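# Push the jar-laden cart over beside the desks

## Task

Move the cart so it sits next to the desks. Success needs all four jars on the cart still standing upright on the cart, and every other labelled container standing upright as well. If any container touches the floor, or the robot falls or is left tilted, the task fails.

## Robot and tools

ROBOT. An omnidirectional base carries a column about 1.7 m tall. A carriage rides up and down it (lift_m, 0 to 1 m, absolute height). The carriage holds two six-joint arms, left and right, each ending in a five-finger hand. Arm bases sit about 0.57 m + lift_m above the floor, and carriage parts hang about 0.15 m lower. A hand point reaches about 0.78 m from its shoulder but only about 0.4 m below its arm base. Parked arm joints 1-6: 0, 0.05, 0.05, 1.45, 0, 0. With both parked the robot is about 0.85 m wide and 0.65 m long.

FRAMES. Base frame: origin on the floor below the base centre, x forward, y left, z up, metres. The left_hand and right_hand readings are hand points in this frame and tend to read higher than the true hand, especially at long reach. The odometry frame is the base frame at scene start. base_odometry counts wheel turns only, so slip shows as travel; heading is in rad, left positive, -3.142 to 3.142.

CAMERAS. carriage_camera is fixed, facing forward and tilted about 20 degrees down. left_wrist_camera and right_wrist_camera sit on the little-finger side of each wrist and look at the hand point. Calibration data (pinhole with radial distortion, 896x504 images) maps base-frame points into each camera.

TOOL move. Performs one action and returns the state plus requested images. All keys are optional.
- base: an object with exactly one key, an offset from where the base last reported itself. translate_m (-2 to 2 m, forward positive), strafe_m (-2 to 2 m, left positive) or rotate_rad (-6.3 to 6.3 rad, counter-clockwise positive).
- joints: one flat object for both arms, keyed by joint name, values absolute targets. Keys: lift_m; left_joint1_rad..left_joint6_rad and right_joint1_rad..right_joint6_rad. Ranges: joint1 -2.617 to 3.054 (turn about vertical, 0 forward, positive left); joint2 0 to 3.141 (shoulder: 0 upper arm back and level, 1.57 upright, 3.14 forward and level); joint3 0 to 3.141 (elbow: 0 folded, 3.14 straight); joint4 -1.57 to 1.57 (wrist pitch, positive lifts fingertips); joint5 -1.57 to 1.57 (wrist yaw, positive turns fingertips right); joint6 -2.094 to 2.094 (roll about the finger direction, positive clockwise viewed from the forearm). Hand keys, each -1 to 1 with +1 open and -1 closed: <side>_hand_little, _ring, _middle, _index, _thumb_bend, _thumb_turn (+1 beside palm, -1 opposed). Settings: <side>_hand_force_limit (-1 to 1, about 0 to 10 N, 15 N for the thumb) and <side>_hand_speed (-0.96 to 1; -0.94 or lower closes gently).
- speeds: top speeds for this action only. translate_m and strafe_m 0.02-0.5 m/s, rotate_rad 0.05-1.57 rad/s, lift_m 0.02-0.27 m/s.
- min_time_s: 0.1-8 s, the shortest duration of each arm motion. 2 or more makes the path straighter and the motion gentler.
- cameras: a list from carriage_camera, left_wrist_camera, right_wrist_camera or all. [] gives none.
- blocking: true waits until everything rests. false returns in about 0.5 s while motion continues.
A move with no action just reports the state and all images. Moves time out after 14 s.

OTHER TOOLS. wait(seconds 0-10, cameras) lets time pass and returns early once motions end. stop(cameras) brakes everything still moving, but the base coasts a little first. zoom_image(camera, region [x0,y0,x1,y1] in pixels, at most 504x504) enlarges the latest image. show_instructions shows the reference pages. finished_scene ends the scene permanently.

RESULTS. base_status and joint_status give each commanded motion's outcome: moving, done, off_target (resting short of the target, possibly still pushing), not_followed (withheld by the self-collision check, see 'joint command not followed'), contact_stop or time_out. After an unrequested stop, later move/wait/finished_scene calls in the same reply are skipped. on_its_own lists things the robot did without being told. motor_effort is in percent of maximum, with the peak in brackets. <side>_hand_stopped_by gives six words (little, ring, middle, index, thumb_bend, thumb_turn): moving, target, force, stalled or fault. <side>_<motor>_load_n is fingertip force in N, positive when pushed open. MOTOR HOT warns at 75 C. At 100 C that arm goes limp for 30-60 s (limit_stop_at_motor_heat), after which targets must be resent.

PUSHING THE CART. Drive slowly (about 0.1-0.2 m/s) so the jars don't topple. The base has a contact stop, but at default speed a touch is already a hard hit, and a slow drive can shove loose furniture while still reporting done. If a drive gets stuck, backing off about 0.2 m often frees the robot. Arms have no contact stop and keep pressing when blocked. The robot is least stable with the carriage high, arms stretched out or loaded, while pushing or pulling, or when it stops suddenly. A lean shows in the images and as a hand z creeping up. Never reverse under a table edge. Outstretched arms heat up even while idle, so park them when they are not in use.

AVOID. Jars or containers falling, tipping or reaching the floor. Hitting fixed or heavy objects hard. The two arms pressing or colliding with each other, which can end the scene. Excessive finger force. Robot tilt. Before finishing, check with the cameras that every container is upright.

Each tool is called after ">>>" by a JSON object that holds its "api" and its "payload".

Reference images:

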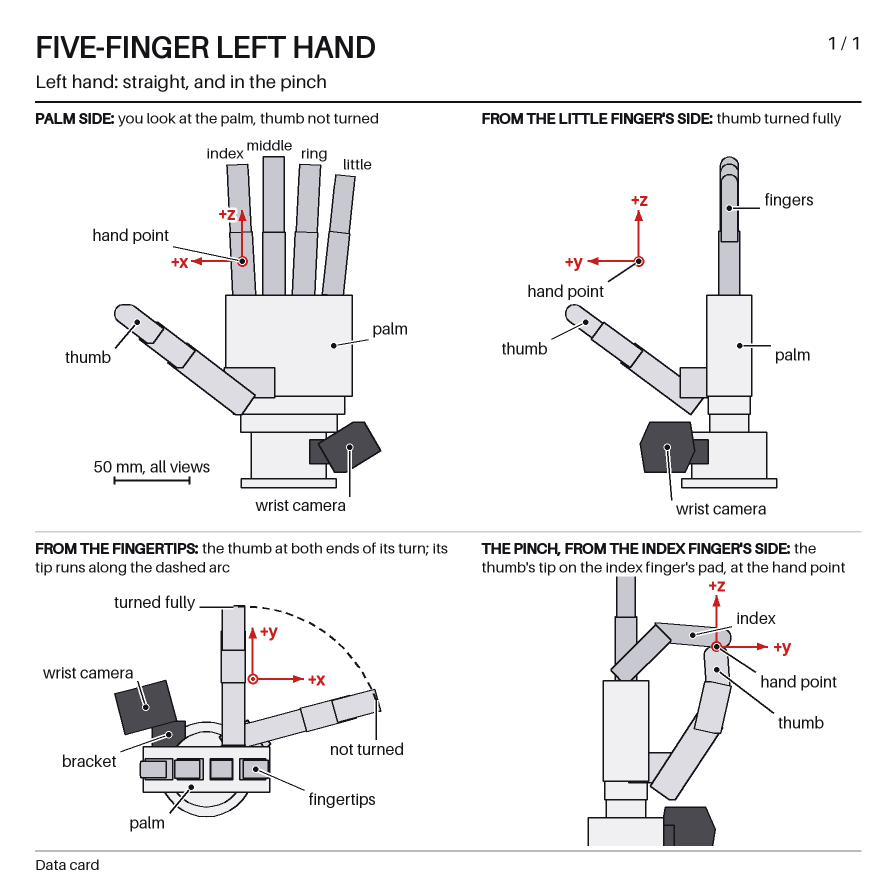

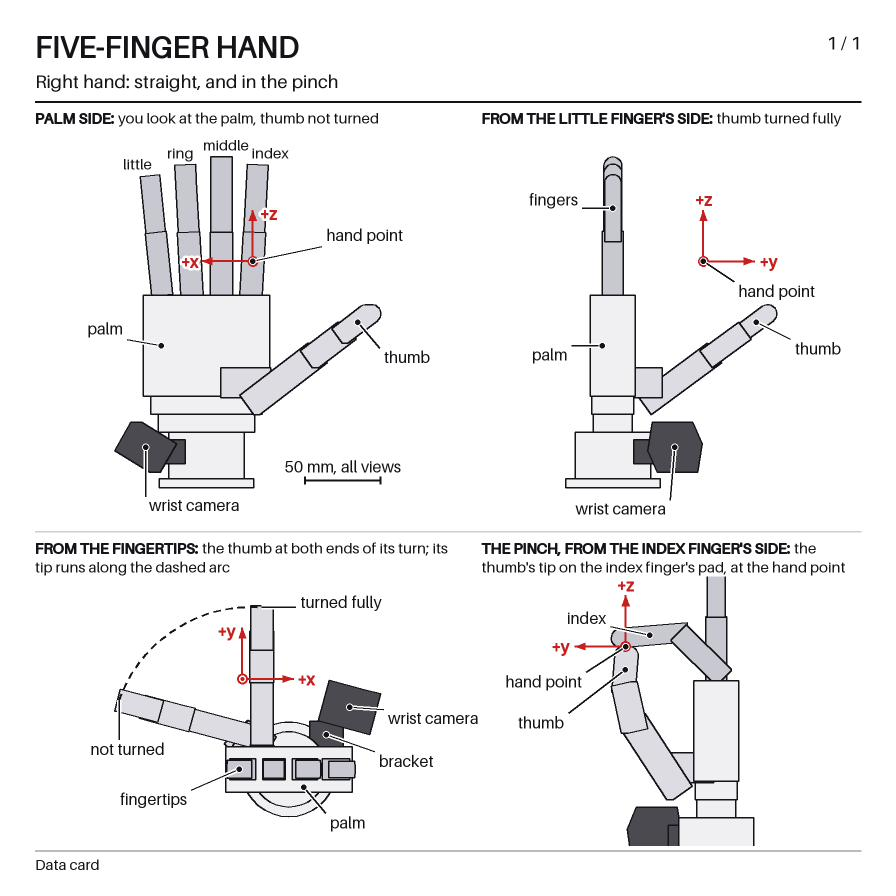

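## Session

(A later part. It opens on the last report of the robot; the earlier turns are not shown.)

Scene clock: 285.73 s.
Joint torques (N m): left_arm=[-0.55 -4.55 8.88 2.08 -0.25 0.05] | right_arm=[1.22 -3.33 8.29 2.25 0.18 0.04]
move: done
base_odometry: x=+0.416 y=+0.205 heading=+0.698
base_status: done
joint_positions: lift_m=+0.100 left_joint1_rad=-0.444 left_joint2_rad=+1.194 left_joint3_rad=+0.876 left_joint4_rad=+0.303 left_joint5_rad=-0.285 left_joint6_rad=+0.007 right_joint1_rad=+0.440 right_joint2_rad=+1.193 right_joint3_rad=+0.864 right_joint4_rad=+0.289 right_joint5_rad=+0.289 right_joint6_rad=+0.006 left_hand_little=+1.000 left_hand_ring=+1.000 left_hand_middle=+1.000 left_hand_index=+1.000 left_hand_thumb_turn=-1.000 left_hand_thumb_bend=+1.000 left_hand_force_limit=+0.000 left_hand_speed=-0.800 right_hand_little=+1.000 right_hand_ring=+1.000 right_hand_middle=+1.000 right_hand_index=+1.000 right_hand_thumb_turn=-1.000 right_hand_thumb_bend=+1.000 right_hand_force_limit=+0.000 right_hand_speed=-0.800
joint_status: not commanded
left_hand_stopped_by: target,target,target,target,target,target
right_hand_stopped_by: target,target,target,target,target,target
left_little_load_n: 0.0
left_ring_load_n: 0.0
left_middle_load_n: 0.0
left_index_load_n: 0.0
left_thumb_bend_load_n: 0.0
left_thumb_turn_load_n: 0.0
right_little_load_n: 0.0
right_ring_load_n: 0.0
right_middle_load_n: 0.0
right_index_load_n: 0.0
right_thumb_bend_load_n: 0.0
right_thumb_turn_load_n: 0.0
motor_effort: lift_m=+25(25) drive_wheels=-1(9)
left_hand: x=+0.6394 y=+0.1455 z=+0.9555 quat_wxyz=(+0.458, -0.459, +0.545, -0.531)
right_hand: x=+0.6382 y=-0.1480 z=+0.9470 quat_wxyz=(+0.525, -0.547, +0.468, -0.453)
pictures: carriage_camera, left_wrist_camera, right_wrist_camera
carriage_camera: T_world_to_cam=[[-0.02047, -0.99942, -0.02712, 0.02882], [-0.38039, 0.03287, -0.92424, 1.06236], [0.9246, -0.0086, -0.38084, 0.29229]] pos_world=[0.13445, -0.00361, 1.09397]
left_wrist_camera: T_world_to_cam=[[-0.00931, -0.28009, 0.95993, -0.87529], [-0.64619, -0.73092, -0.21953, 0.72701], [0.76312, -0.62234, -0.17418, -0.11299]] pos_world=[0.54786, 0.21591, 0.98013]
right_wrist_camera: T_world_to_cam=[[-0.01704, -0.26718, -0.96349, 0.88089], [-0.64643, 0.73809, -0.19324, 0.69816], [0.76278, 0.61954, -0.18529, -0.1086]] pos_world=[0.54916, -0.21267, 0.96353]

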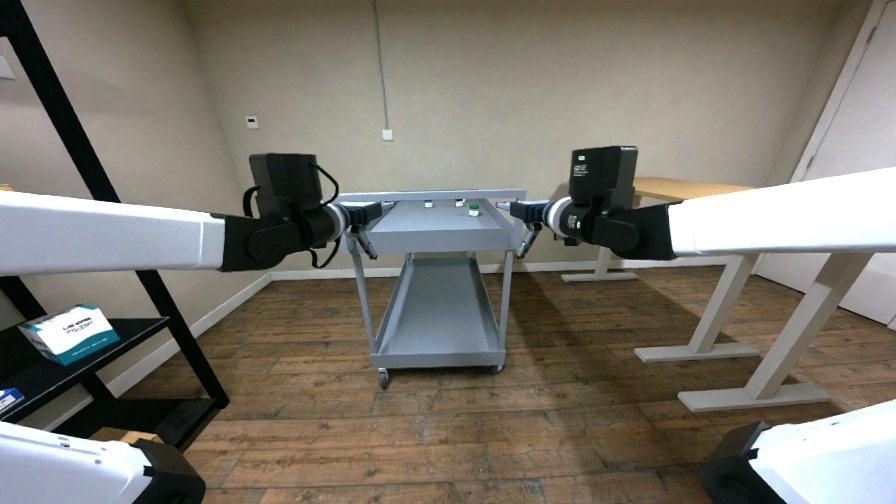

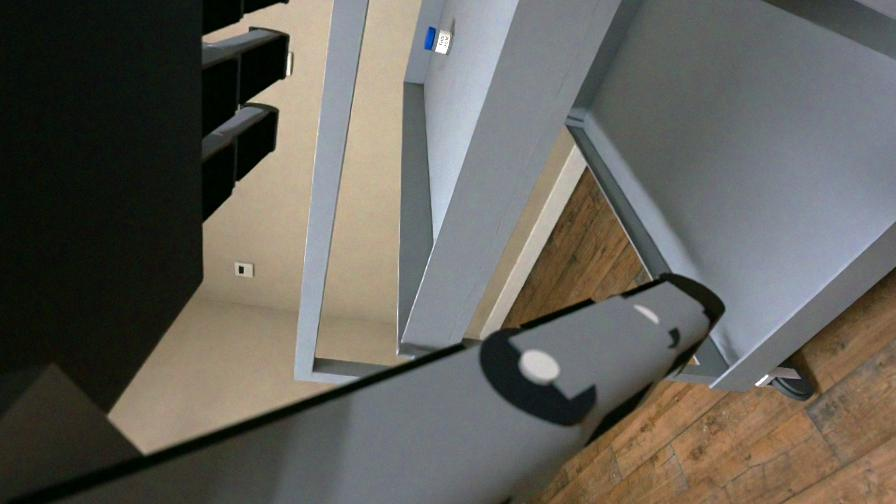

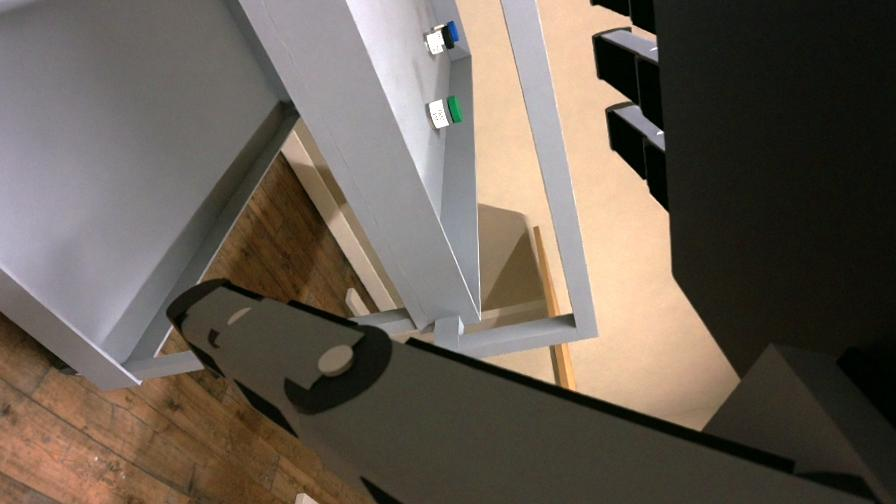

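>>> {"api": "move", "payload": {"base": {"translate_m": 0.15}, "joints": {"lift_m": 0.125}, "speeds": {"translate_m": 0.1}, "cameras": ["all"]}}

Scene clock: 475.67 s.
Joint torques (N m): left_arm=[-0.54 -4.68 8.12 2.04 -0.26 0.05] | right_arm=[1.03 -3.34 7.46 2.18 0.17 0.04]
move: done
base_odometry: x=+0.531 y=+0.301 heading=+0.698
base_status: done
joint_positions: lift_m=+0.125 left_joint1_rad=-0.444 left_joint2_rad=+1.196 left_joint3_rad=+0.886 left_joint4_rad=+0.304 left_joint5_rad=-0.285 left_joint6_rad=+0.007 right_joint1_rad=+0.442 right_joint2_rad=+1.193 right_joint3_rad=+0.874 right_joint4_rad=+0.294 right_joint5_rad=+0.289 right_joint6_rad=+0.006 left_hand_little=+1.000 left_hand_ring=+1.000 left_hand_middle=+1.000 left_hand_index=+1.000 left_hand_thumb_turn=-1.000 left_hand_thumb_bend=+1.000 left_hand_force_limit=+0.000 left_hand_speed=-0.800 right_hand_little=+1.000 right_hand_ring=+1.000 right_hand_middle=+1.000 right_hand_index=+1.000 right_hand_thumb_turn=-1.000 right_hand_thumb_bend=+1.000 right_hand_force_limit=+0.000 right_hand_speed=-0.800
joint_status: all done
left_hand_stopped_by: target,target,target,target,target,target
right_hand_stopped_by: target,target,target,target,target,target
left_little_load_n: 0.0
left_ring_load_n: 0.0
left_middle_load_n: 0.0
left_index_load_n: 0.0
left_thumb_bend_load_n: 0.0
left_thumb_turn_load_n: 0.0
right_little_load_n: 0.0
right_ring_load_n: 0.0
right_middle_load_n: 0.0
right_index_load_n: 0.0
right_thumb_bend_load_n: 0.0
right_thumb_turn_load_n: 0.0
motor_effort: lift_m=+32(43) drive_wheels=-2(8)
left_hand: x=+0.6404 y=+0.1451 z=+0.9847 quat_wxyz=(+0.460, -0.458, +0.542, -0.534)
right_hand: x=+0.6390 y=-0.1467 z=+0.9777 quat_wxyz=(+0.530, -0.543, +0.466, -0.455)
pictures: carriage_camera, left_wrist_camera, right_wrist_camera
carriage_camera: T_world_to_cam=[[-0.02047, -0.99942, -0.02712, 0.02948], [-0.38039, 0.03287, -0.92424, 1.08482], [0.9246, -0.0086, -0.38084, 0.30154]] pos_world=[0.13445, -0.00361, 1.11827]
left_wrist_camera: T_world_to_cam=[[-0.01745, -0.27615, 0.96096, -0.89978], [-0.64408, -0.73201, -0.22206, 0.73508], [0.76475, -0.62281, -0.16509, -0.11895]] pos_world=[0.54872, 0.21553, 1.00824]
right_wrist_camera: T_world_to_cam=[[-0.00392, -0.26126, -0.96526, 0.905], [-0.64531, 0.73804, -0.19714, 0.70674], [0.76391, 0.62212, -0.17148, -0.11814]] pos_world=[0.54986, -0.21166, 0.99263]

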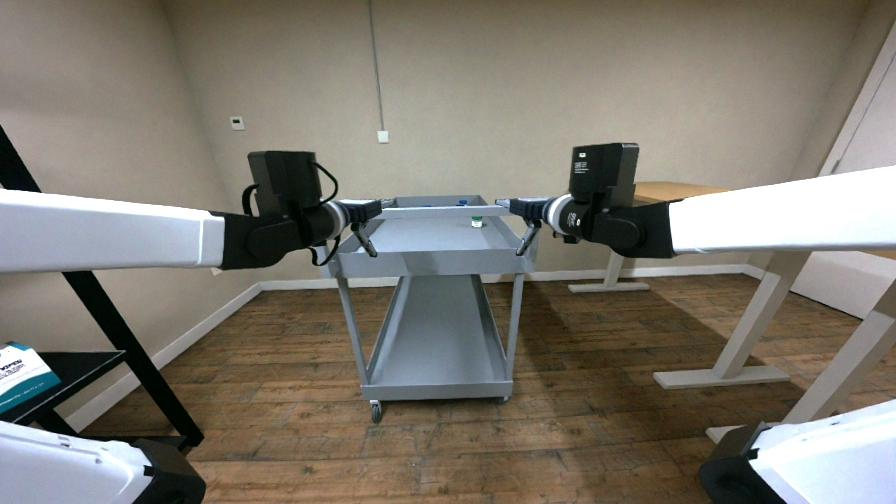

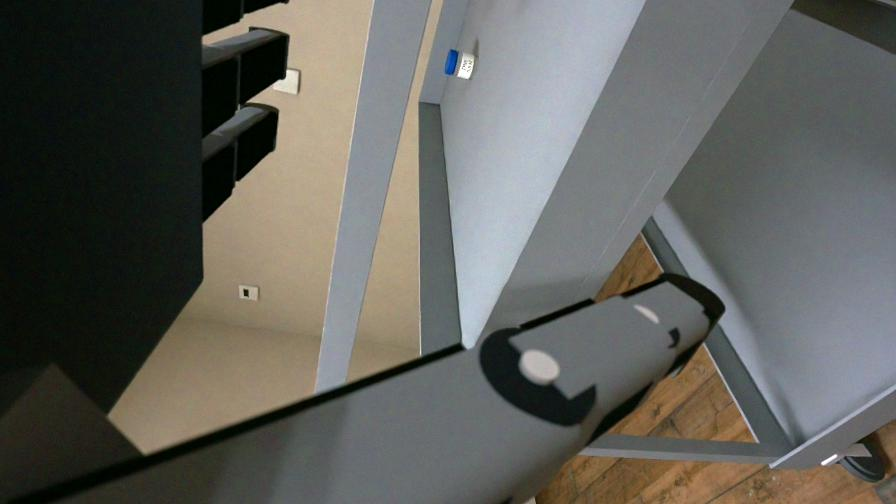

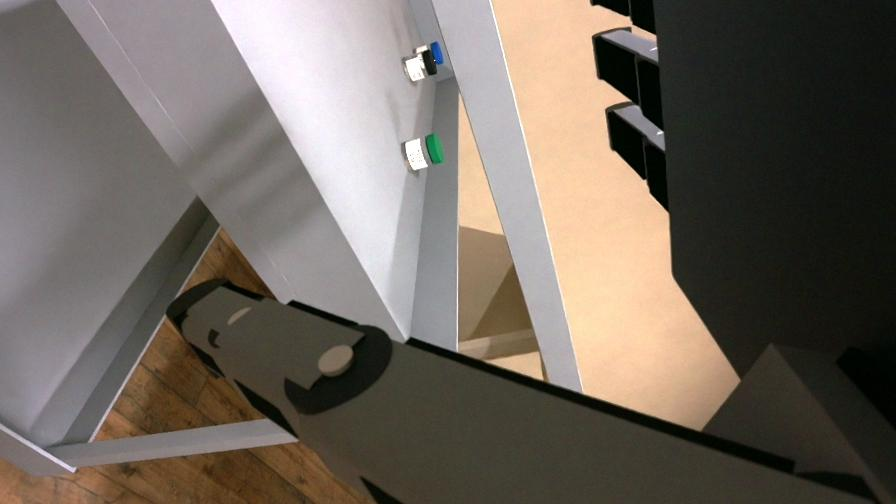

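>>> {"api": "move", "payload": {"base": {"translate_m": 0.09}, "speeds": {"translate_m": 0.06}, "cameras": ["all"]}}

Scene clock: 497.83 s.
Joint torques (N m): left_arm=[-0.53 -4.72 8.12 2.06 -0.24 0.04] | right_arm=[1.03 -3.32 7.42 2.19 0.17 0.04]
move: done
base_odometry: x=+0.600 y=+0.359 heading=+0.697
base_status: done
joint_positions: lift_m=+0.125 left_joint1_rad=-0.444 left_joint2_rad=+1.196 left_joint3_rad=+0.886 left_joint4_rad=+0.304 left_joint5_rad=-0.285 left_joint6_rad=+0.007 right_joint1_rad=+0.442 right_joint2_rad=+1.193 right_joint3_rad=+0.874 right_joint4_rad=+0.294 right_joint5_rad=+0.289 right_joint6_rad=+0.006 left_hand_little=+1.000 left_hand_ring=+1.000 left_hand_middle=+1.000 left_hand_index=+1.000 left_hand_thumb_turn=-1.000 left_hand_thumb_bend=+1.000 left_hand_force_limit=+0.000 left_hand_speed=-0.800 right_hand_little=+1.000 right_hand_ring=+1.000 right_hand_middle=+1.000 right_hand_index=+1.000 right_hand_thumb_turn=-1.000 right_hand_thumb_bend=+1.000 right_hand_force_limit=+0.000 right_hand_speed=-0.800
joint_status: not commanded
left_hand_stopped_by: target,target,target,target,target,target
right_hand_stopped_by: target,target,target,target,target,target
left_little_load_n: 0.0
left_ring_load_n: 0.0
left_middle_load_n: 0.0
left_index_load_n: 0.0
left_thumb_bend_load_n: 0.5
left_thumb_turn_load_n: 0.0
right_little_load_n: 0.0
right_ring_load_n: 0.0
right_middle_load_n: 0.0
right_index_load_n: 0.0
right_thumb_bend_load_n: 0.0
right_thumb_turn_load_n: 0.0
motor_effort: lift_m=+32(32) drive_wheels=-3(9)
left_hand: x=+0.6404 y=+0.1451 z=+0.9847 quat_wxyz=(+0.460, -0.458, +0.542, -0.534)
right_hand: x=+0.6390 y=-0.1467 z=+0.9777 quat_wxyz=(+0.530, -0.543, +0.466, -0.455)
pictures: carriage_camera, left_wrist_camera, right_wrist_camera
carriage_camera: T_world_to_cam=[[-0.02047, -0.99942, -0.02712, 0.02948], [-0.38039, 0.03287, -0.92424, 1.08482], [0.9246, -0.0086, -0.38084, 0.30154]] pos_world=[0.13445, -0.00361, 1.11827]
left_wrist_camera: T_world_to_cam=[[-0.01745, -0.27615, 0.96096, -0.89978], [-0.64408, -0.73201, -0.22206, 0.73508], [0.76475, -0.62281, -0.16509, -0.11895]] pos_world=[0.54872, 0.21553, 1.00824]
right_wrist_camera: T_world_to_cam=[[-0.00392, -0.26126, -0.96526, 0.905], [-0.64531, 0.73804, -0.19714, 0.70674], [0.76391, 0.62212, -0.17148, -0.11814]] pos_world=[0.54986, -0.21166, 0.99263]

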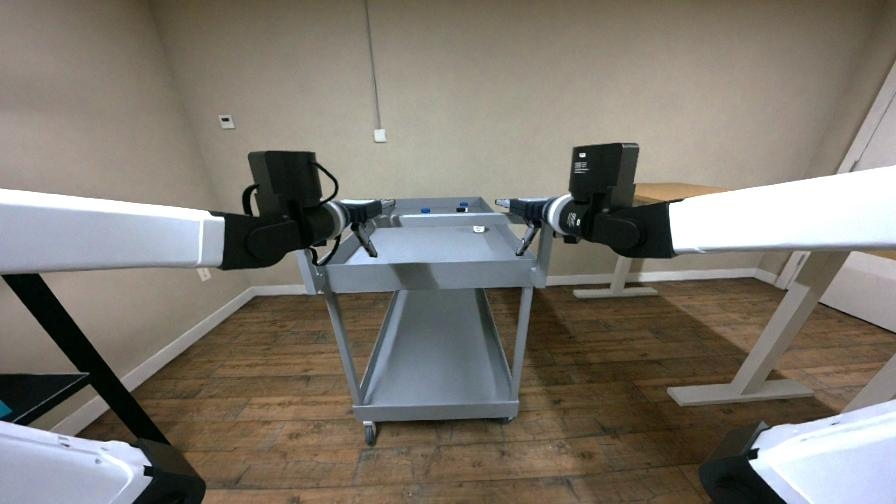

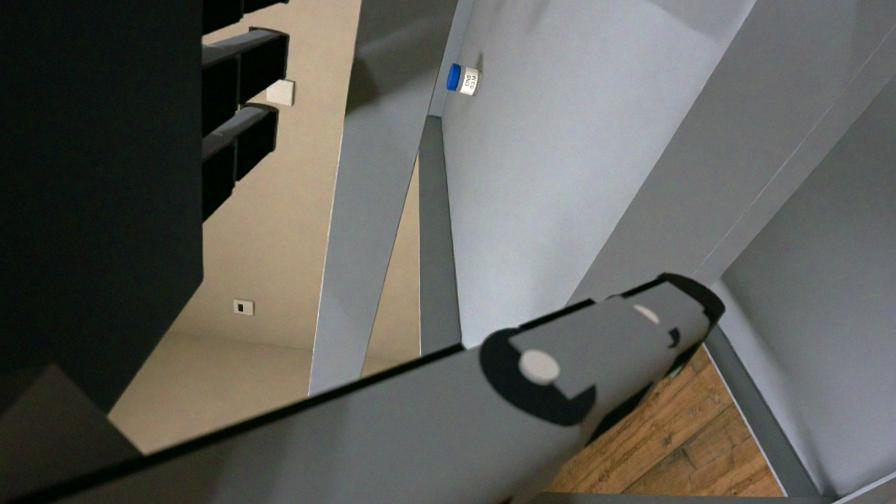

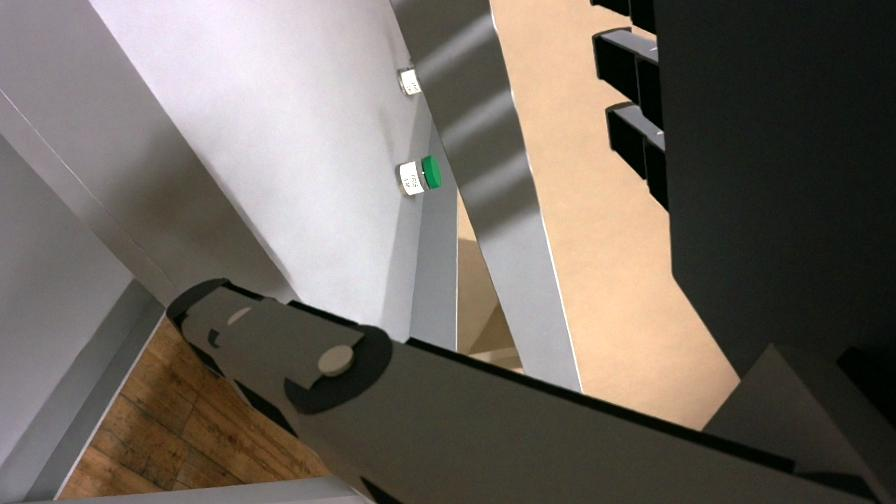

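>>> {"api": "zoom_image", "payload": {"camera": "left_wrist_camera", "region": [200, 0, 500, 400]}}

>>> {"api": "zoom_image", "payload": {"camera": "carriage_camera", "region": [300, 170, 580, 300]}}

Scaled by 1.260 from the camera's image (finer frame: 1280x720).

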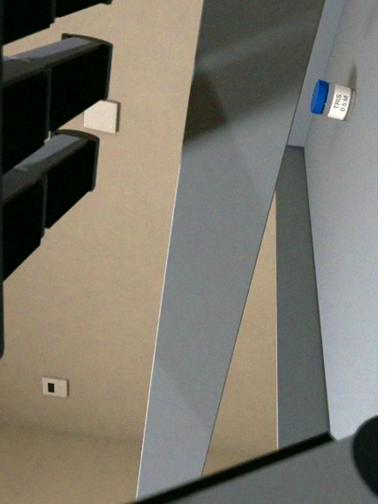

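Scaled by 1.800 from the camera's image (finer frame: 1280x720).

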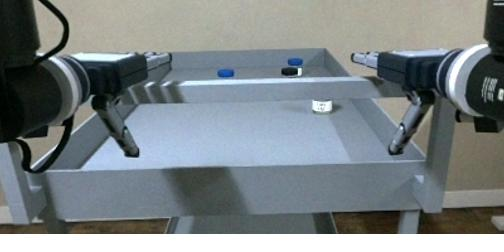

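>>> {"api": "move", "payload": {"base": {"translate_m": -0.12}, "speeds": {"translate_m": 0.15}}}

>>> {"api": "move", "payload": {"base": {"strafe_m": 0.1}, "joints": {"left_joint1_rad": -0.5, "left_joint5_rad": -0.34, "right_joint1_rad": 0.06, "right_joint2_rad": 1.08, "right_joint3_rad": 0.84, "right_joint4_rad": 0.24, "right_joint5_rad": 0.03, "left_hand_speed": -0.9, "right_hand_speed": -0.9, "left_hand_force_limit": -0.5, "right_hand_force_limit": -0.5}, "min_time_s": 2, "cameras": ["all"]}}

Scene clock: 610.20 s.
Joint torques (N m): left_arm=[-0.53 -4.74 8.02 2.06 -0.26 0.05] | right_arm=[1.05 -3.41 7.51 2.17 0.17 0.04]
move: done
base_odometry: x=+0.508 y=+0.282 heading=+0.697
base_status: done
joint_positions: lift_m=+0.125 left_joint1_rad=-0.444 left_joint2_rad=+1.196 left_joint3_rad=+0.886 left_joint4_rad=+0.304 left_joint5_rad=-0.285 left_joint6_rad=+0.007 right_joint1_rad=+0.442 right_joint2_rad=+1.193 right_joint3_rad=+0.874 right_joint4_rad=+0.293 right_joint5_rad=+0.289 right_joint6_rad=+0.006 left_hand_little=+1.000 left_hand_ring=+1.000 left_hand_middle=+1.000 left_hand_index=+1.000 left_hand_thumb_turn=-1.000 left_hand_thumb_bend=+1.000 left_hand_force_limit=+0.000 left_hand_speed=-0.800 right_hand_little=+1.000 right_hand_ring=+1.000 right_hand_middle=+1.000 right_hand_index=+1.000 right_hand_thumb_turn=-1.000 right_hand_thumb_bend=+1.000 right_hand_force_limit=+0.000 right_hand_speed=-0.800
joint_status: not commanded
left_hand_stopped_by: target,target,target,target,target,target
right_hand_stopped_by: target,target,target,target,target,target
left_little_load_n: 0.0
left_ring_load_n: 0.0
left_middle_load_n: 0.0
left_index_load_n: 0.0
left_thumb_bend_load_n: 0.0
left_thumb_turn_load_n: 0.0
right_little_load_n: 0.0
right_ring_load_n: 0.0
right_middle_load_n: -0.5
right_index_load_n: 0.0
right_thumb_bend_load_n: 0.0
right_thumb_turn_load_n: 0.0
motor_effort: lift_m=+32(32) drive_wheels=-1(9)
left_hand: x=+0.6405 y=+0.1450 z=+0.9846 quat_wxyz=(+0.460, -0.458, +0.542, -0.534)
right_hand: x=+0.6389 y=-0.1467 z=+0.9776 quat_wxyz=(+0.530, -0.543, +0.466, -0.455)
pictures: none

Scene clock: 612.50 s.
Joint torques (N m): left_arm=[-0.68 -4.82 8.12 2.06 -0.27 0.05] | right_arm=[-0.54 -4.92 4.59 2.09 -0.13 0.05]
move: done
base_odometry: x=+0.444 y=+0.358 heading=+0.697
base_status: done
joint_positions: lift_m=+0.125 left_joint1_rad=-0.492 left_joint2_rad=+1.196 left_joint3_rad=+0.886 left_joint4_rad=+0.304 left_joint5_rad=-0.323 left_joint6_rad=+0.007 right_joint1_rad=+0.069 right_joint2_rad=+1.099 right_joint3_rad=+0.854 right_joint4_rad=+0.245 right_joint5_rad=+0.045 right_joint6_rad=+0.006 left_hand_little=+1.000 left_hand_ring=+1.000 left_hand_middle=+1.000 left_hand_index=+1.000 left_hand_thumb_turn=-1.000 left_hand_thumb_bend=+1.000 left_hand_force_limit=-0.500 left_hand_speed=-0.900 right_hand_little=+1.000 right_hand_ring=+1.000 right_hand_middle=+1.000 right_hand_index=+1.000 right_hand_thumb_turn=-1.000 right_hand_thumb_bend=+1.000 right_hand_force_limit=-0.500 right_hand_speed=-0.900
joint_status: all done
left_hand_stopped_by: target,target,target,target,target,target
right_hand_stopped_by: target,target,target,target,target,target
left_little_load_n: 0.0
left_ring_load_n: 0.0
left_middle_load_n: 0.0
left_index_load_n: 0.0
left_thumb_bend_load_n: 0.0
left_thumb_turn_load_n: 0.0
right_little_load_n: 0.0
right_ring_load_n: -0.5
right_middle_load_n: 0.0
right_index_load_n: 0.0
right_thumb_bend_load_n: 0.0
right_thumb_turn_load_n: 0.0
motor_effort: lift_m=+32(32) drive_wheels=+4(10)
left_hand: x=+0.6345 y=+0.1324 z=+0.9846 quat_wxyz=(+0.457, -0.455, +0.544, -0.537)
right_hand: x=+0.6481 y=-0.2609 z=+0.9923 quat_wxyz=(+0.507, -0.505, +0.496, -0.492)
pictures: carriage_camera, left_wrist_camera, right_wrist_camera
carriage_camera: T_world_to_cam=[[-0.02047, -0.99942, -0.02712, 0.02948], [-0.38039, 0.03287, -0.92424, 1.08482], [0.9246, -0.0086, -0.38084, 0.30154]] pos_world=[0.13445, -0.00361, 1.11827]
left_wrist_camera: T_world_to_cam=[[-0.02012, -0.27637, 0.96084, -0.90139], [-0.65162, -0.72526, -0.22226, 0.72605], [0.75828, -0.63057, -0.16549, -0.11677]] pos_world=[0.54351, 0.20383, 1.00814]
right_wrist_camera: T_world_to_cam=[[-0.01539, -0.25124, -0.9678, 0.90198], [-0.54044, 0.81644, -0.20335, 0.75847], [0.84124, 0.51991, -0.14835, -0.15127]] pos_world=[0.55105, -0.31399, 1.00473]

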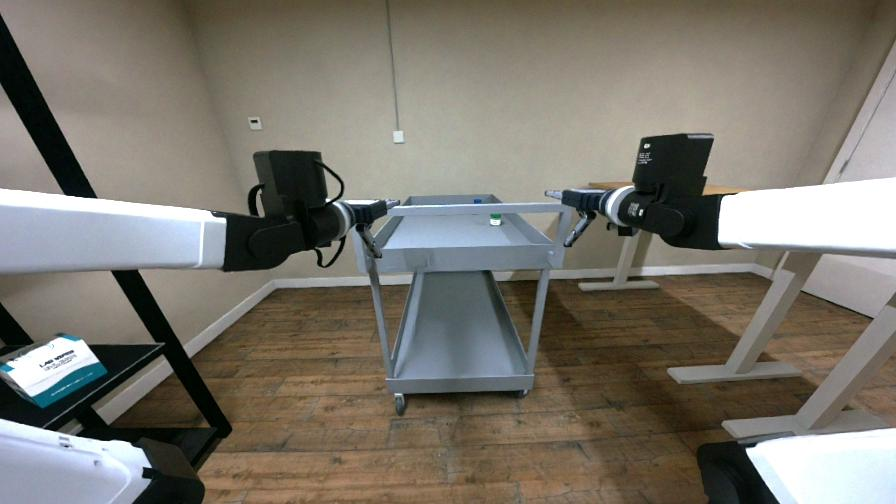

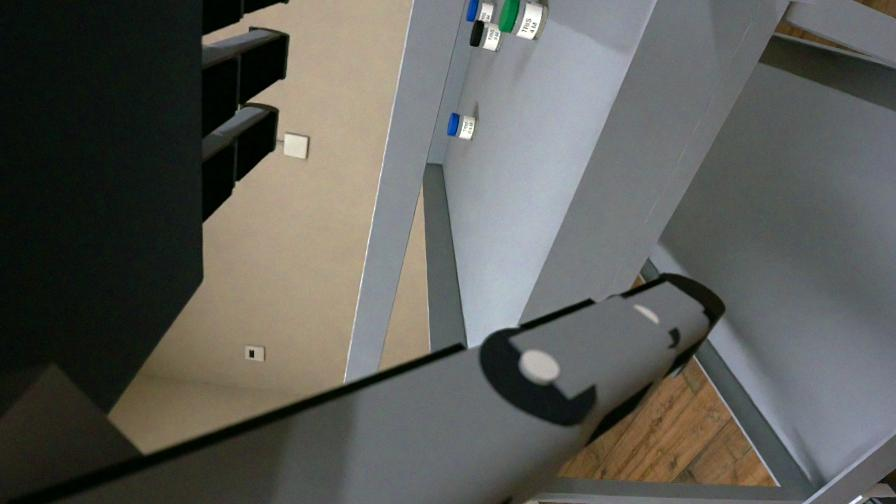

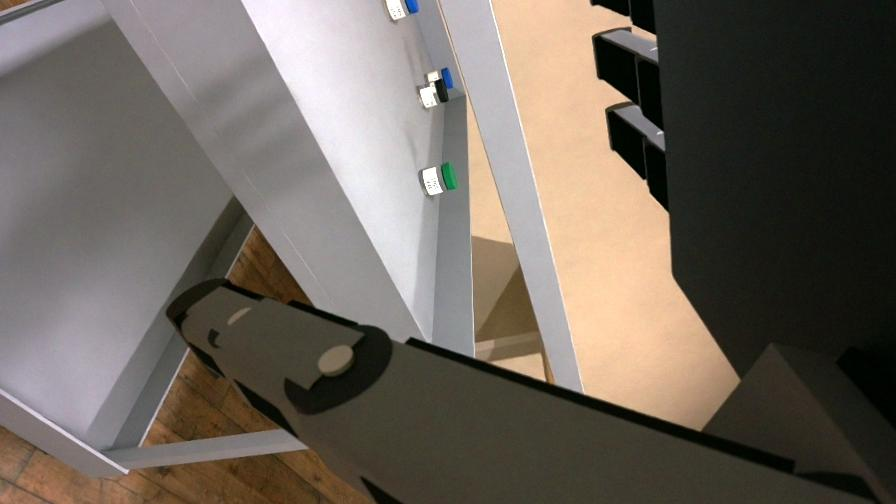

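>>> {"api": "zoom_image", "payload": {"camera": "carriage_camera", "region": [400, 180, 500, 280]}}

>>> {"api": "zoom_image", "payload": {"camera": "carriage_camera", "region": [340, 180, 420, 280]}}

Scaled by 5.040 from the camera's image (finer frame: 1280x720).

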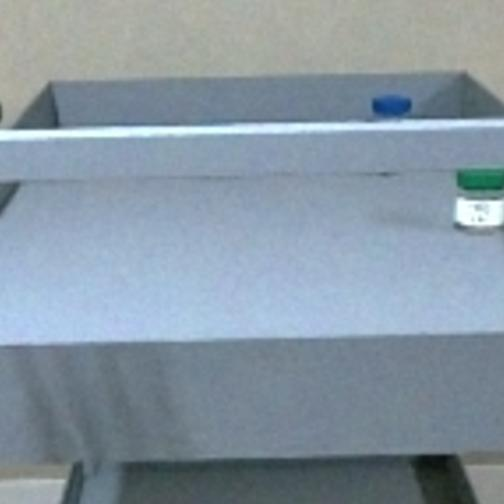

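Scaled by 5.040 from the camera's image (finer frame: 1280x720).

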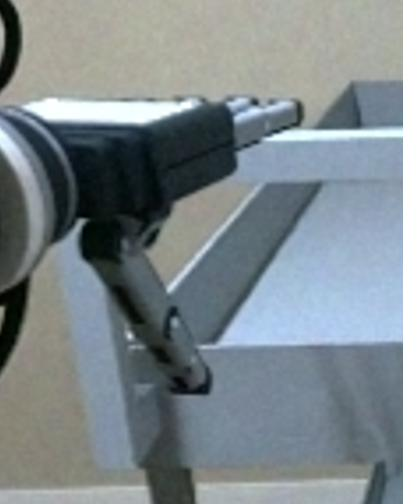

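>>> {"api": "move", "payload": {"base": {"translate_m": 0.15}, "speeds": {"translate_m": 0.12}, "cameras": ["all"]}}

Scene clock: 684.40 s.
Joint torques (N m): left_arm=[-0.72 -4.77 8.05 2.01 -0.25 0.05] | right_arm=[-0.54 -4.59 4.59 2.11 -0.12 0.04]
move: done
base_odometry: x=+0.559 y=+0.455 heading=+0.698
base_status: done
joint_positions: lift_m=+0.125 left_joint1_rad=-0.492 left_joint2_rad=+1.196 left_joint3_rad=+0.886 left_joint4_rad=+0.304 left_joint5_rad=-0.325 left_joint6_rad=+0.007 right_joint1_rad=+0.069 right_joint2_rad=+1.096 right_joint3_rad=+0.854 right_joint4_rad=+0.240 right_joint5_rad=+0.043 right_joint6_rad=+0.006 left_hand_little=+1.000 left_hand_ring=+1.000 left_hand_middle=+1.000 left_hand_index=+1.000 left_hand_thumb_turn=-1.000 left_hand_thumb_bend=+1.000 left_hand_force_limit=-0.500 left_hand_speed=-0.900 right_hand_little=+1.000 right_hand_ring=+1.000 right_hand_middle=+1.000 right_hand_index=+1.000 right_hand_thumb_turn=-1.000 right_hand_thumb_bend=+1.000 right_hand_force_limit=-0.500 right_hand_speed=-0.900
joint_status: not commanded
left_hand_stopped_by: target,target,target,target,target,target
right_hand_stopped_by: target,target,target,target,target,target
left_little_load_n: 0.0
left_ring_load_n: 0.0
left_middle_load_n: 0.0
left_index_load_n: 0.0
left_thumb_bend_load_n: 0.0
left_thumb_turn_load_n: 0.0
right_little_load_n: 0.0
right_ring_load_n: 0.0
right_middle_load_n: 0.0
right_index_load_n: 0.0
right_thumb_bend_load_n: 0.0
right_thumb_turn_load_n: 0.0
motor_effort: lift_m=+32(32) drive_wheels=-1(8)
left_hand: x=+0.6345 y=+0.1327 z=+0.9845 quat_wxyz=(+0.457, -0.455, +0.544, -0.536)
right_hand: x=+0.6471 y=-0.2605 z=+0.9925 quat_wxyz=(+0.508, -0.506, +0.495, -0.491)
pictures: carriage_camera, left_wrist_camera, right_wrist_camera
carriage_camera: T_world_to_cam=[[-0.02047, -0.99942, -0.02712, 0.02948], [-0.38039, 0.03287, -0.92424, 1.08482], [0.9246, -0.0086, -0.38084, 0.30154]] pos_world=[0.13445, -0.00361, 1.11827]
left_wrist_camera: T_world_to_cam=[[-0.01936, -0.27659, 0.96079, -0.90166], [-0.65058, -0.72621, -0.22217, 0.72568], [0.75919, -0.62938, -0.16589, -0.11691]] pos_world=[0.54342, 0.20402, 1.00814]
right_wrist_camera: T_world_to_cam=[[-0.01589, -0.2514, -0.96775, 0.90239], [-0.54255, 0.81516, -0.20285, 0.75818], [0.83987, 0.52183, -0.14935, -0.14829]] pos_world=[0.55024, -0.31379, 1.00494]

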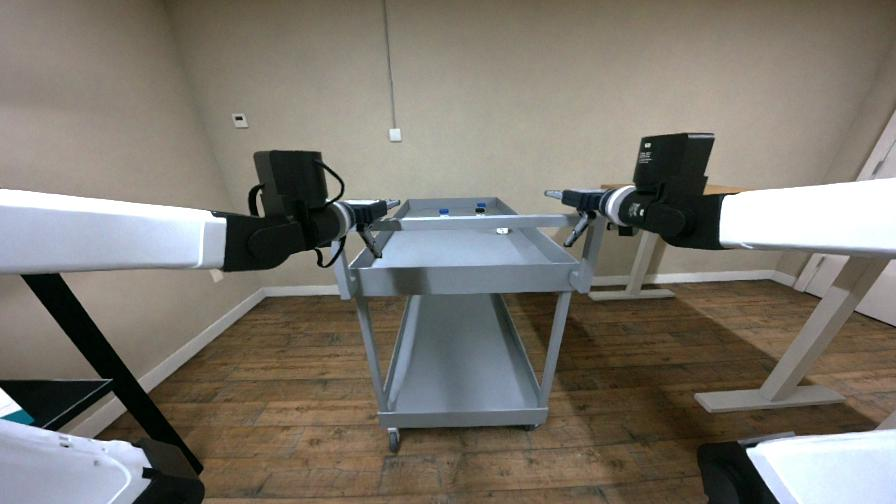

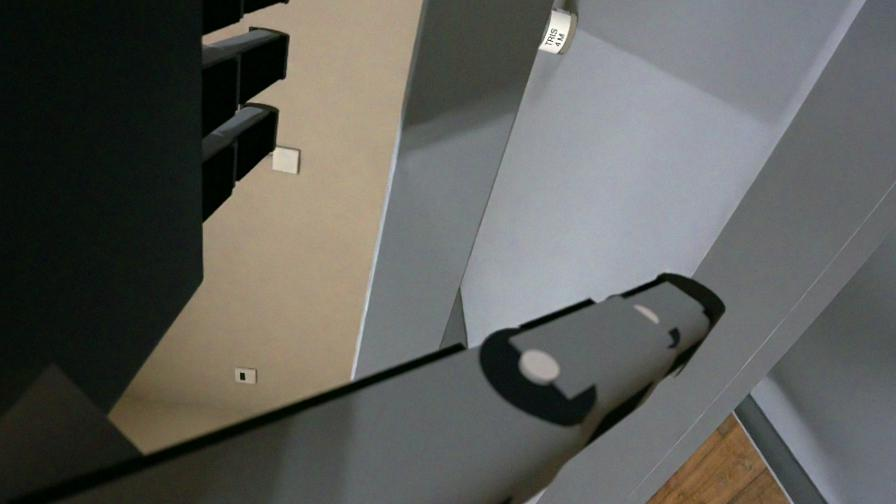

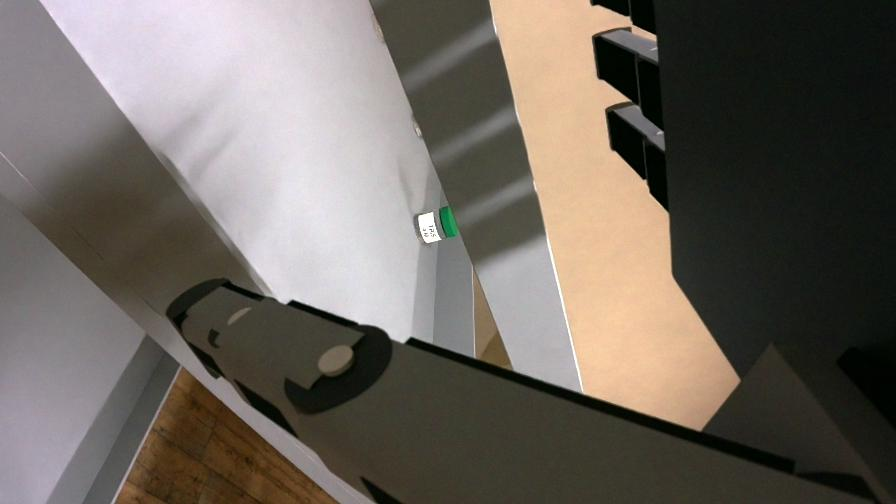

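>>> {"api": "move", "payload": {"joints": {"right_joint3_rad": 0.78, "right_joint4_rad": 0.3, "lift_m": 0.119}, "min_time_s": 1}}

>>> {"api": "move", "payload": {"base": {"translate_m": 0.027}, "speeds": {"translate_m": 0.05}, "cameras": ["all"]}}

Scene clock: 704.70 s.
Joint torques (N m): left_arm=[-0.73 -4.94 8.01 2.06 -0.26 0.03] | right_arm=[-0.54 -4.51 4.63 2.37 -0.12 0.04]
move: done
base_odometry: x=+0.559 y=+0.455 heading=+0.698
base_status: not commanded
joint_positions: lift_m=+0.119 left_joint1_rad=-0.492 left_joint2_rad=+1.198 left_joint3_rad=+0.887 left_joint4_rad=+0.301 left_joint5_rad=-0.325 left_joint6_rad=+0.007 right_joint1_rad=+0.069 right_joint2_rad=+1.094 right_joint3_rad=+0.794 right_joint4_rad=+0.279 right_joint5_rad=+0.043 right_joint6_rad=+0.006 left_hand_little=+1.000 left_hand_ring=+1.000 left_hand_middle=+1.000 left_hand_index=+1.000 left_hand_thumb_turn=-1.000 left_hand_thumb_bend=+1.000 left_hand_force_limit=-0.500 left_hand_speed=-0.900 right_hand_little=+1.000 right_hand_ring=+1.000 right_hand_middle=+1.000 right_hand_index=+1.000 right_hand_thumb_turn=-1.000 right_hand_thumb_bend=+1.000 right_hand_force_limit=-0.500 right_hand_speed=-0.900
joint_status: all done
left_hand_stopped_by: target,target,target,target,target,target
right_hand_stopped_by: target,target,target,target,target,target
left_little_load_n: 0.0
left_ring_load_n: 0.0
left_middle_load_n: 0.0
left_index_load_n: 0.0
left_thumb_bend_load_n: 0.0
left_thumb_turn_load_n: 0.5
right_little_load_n: 0.0
right_ring_load_n: 0.0
right_middle_load_n: 0.0
right_index_load_n: 0.0
right_thumb_bend_load_n: 0.0
right_thumb_turn_load_n: 0.0
motor_effort: lift_m=+25(28) drive_wheels=+3(4)
left_hand: x=+0.6347 y=+0.1326 z=+0.9785 quat_wxyz=(+0.457, -0.456, +0.545, -0.535)
right_hand: x=+0.6449 y=-0.2606 z=+0.9671 quat_wxyz=(+0.503, -0.511, +0.500, -0.487)
pictures: none

Scene clock: 705.80 s.
Joint torques (N m): left_arm=[-0.75 -4.89 7.97 2.08 -0.25 0.05] | right_arm=[-0.53 -4.34 4.51 2.32 -0.12 0.04]
move: done
base_odometry: x=+0.579 y=+0.472 heading=+0.698
base_status: done
joint_positions: lift_m=+0.119 left_joint1_rad=-0.492 left_joint2_rad=+1.198 left_joint3_rad=+0.887 left_joint4_rad=+0.301 left_joint5_rad=-0.325 left_joint6_rad=+0.007 right_joint1_rad=+0.069 right_joint2_rad=+1.093 right_joint3_rad=+0.794 right_joint4_rad=+0.283 right_joint5_rad=+0.043 right_joint6_rad=+0.006 left_hand_little=+1.000 left_hand_ring=+1.000 left_hand_middle=+1.000 left_hand_index=+1.000 left_hand_thumb_turn=-1.000 left_hand_thumb_bend=+1.000 left_hand_force_limit=-0.500 left_hand_speed=-0.900 right_hand_little=+1.000 right_hand_ring=+1.000 right_hand_middle=+1.000 right_hand_index=+1.000 right_hand_thumb_turn=-1.000 right_hand_thumb_bend=+1.000 right_hand_force_limit=-0.500 right_hand_speed=-0.900
joint_status: not commanded
left_hand_stopped_by: target,target,target,target,target,target
right_hand_stopped_by: target,target,target,target,target,target
left_little_load_n: 0.0
left_ring_load_n: 0.0
left_middle_load_n: 0.0
left_index_load_n: 0.0
left_thumb_bend_load_n: 0.0
left_thumb_turn_load_n: 0.0
right_little_load_n: 0.0
right_ring_load_n: 0.0
right_middle_load_n: 0.0
right_index_load_n: 0.0
right_thumb_bend_load_n: 0.0
right_thumb_turn_load_n: 0.0
motor_effort: lift_m=+25(25) drive_wheels=-3(10)
left_hand: x=+0.6347 y=+0.1327 z=+0.9785 quat_wxyz=(+0.457, -0.456, +0.545, -0.535)
right_hand: x=+0.6451 y=-0.2606 z=+0.9683 quat_wxyz=(+0.504, -0.510, +0.499, -0.488)
pictures: carriage_camera, left_wrist_camera, right_wrist_camera
carriage_camera: T_world_to_cam=[[-0.02047, -0.99942, -0.02712, 0.02933], [-0.38039, 0.03287, -0.92424, 1.07992], [0.9246, -0.0086, -0.38084, 0.29952]] pos_world=[0.13445, -0.00361, 1.11297]
left_wrist_camera: T_world_to_cam=[[-0.01704, -0.27775, 0.9605, -0.89694], [-0.65083, -0.72618, -0.22154, 0.72404], [0.75903, -0.6289, -0.16839, -0.11565]] pos_world=[0.54373, 0.20392, 1.00244]
right_wrist_camera: T_world_to_cam=[[-0.03022, -0.25239, -0.96715, 0.88734], [-0.54581, 0.81476, -0.19556, 0.74718], [0.83736, 0.52198, -0.16238, -0.13589]] pos_world=[0.54843, -0.31389, 0.98225]

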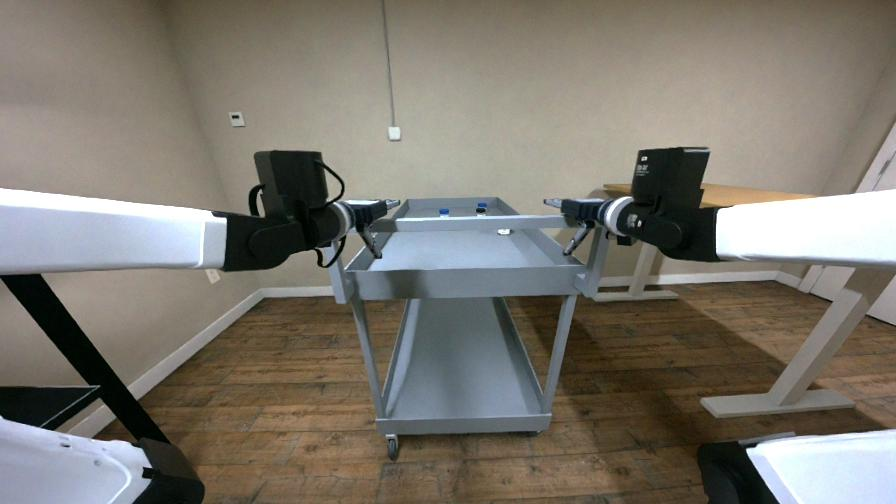

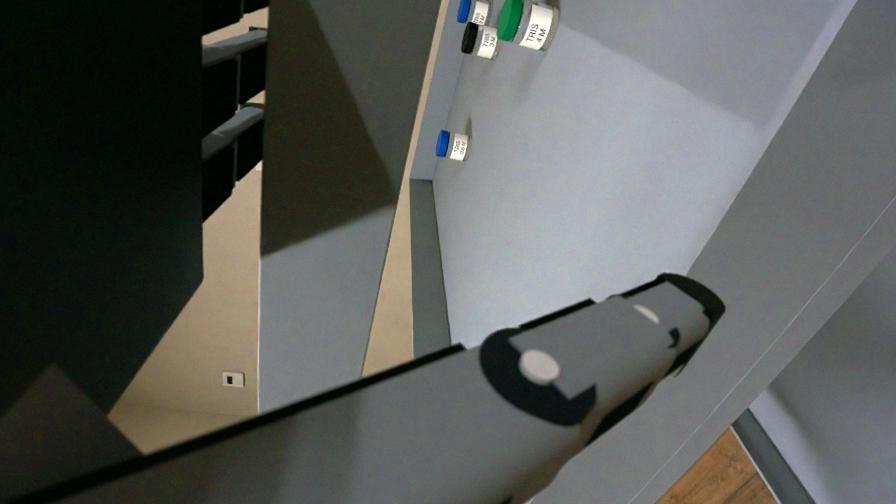

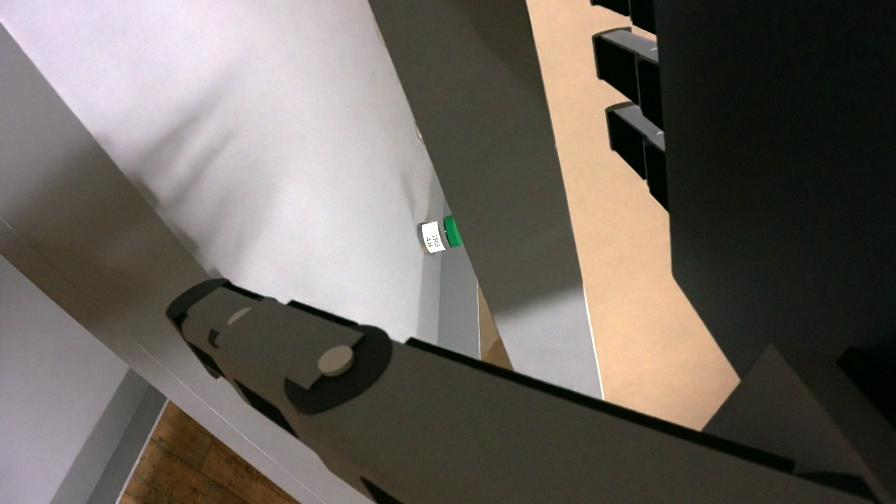

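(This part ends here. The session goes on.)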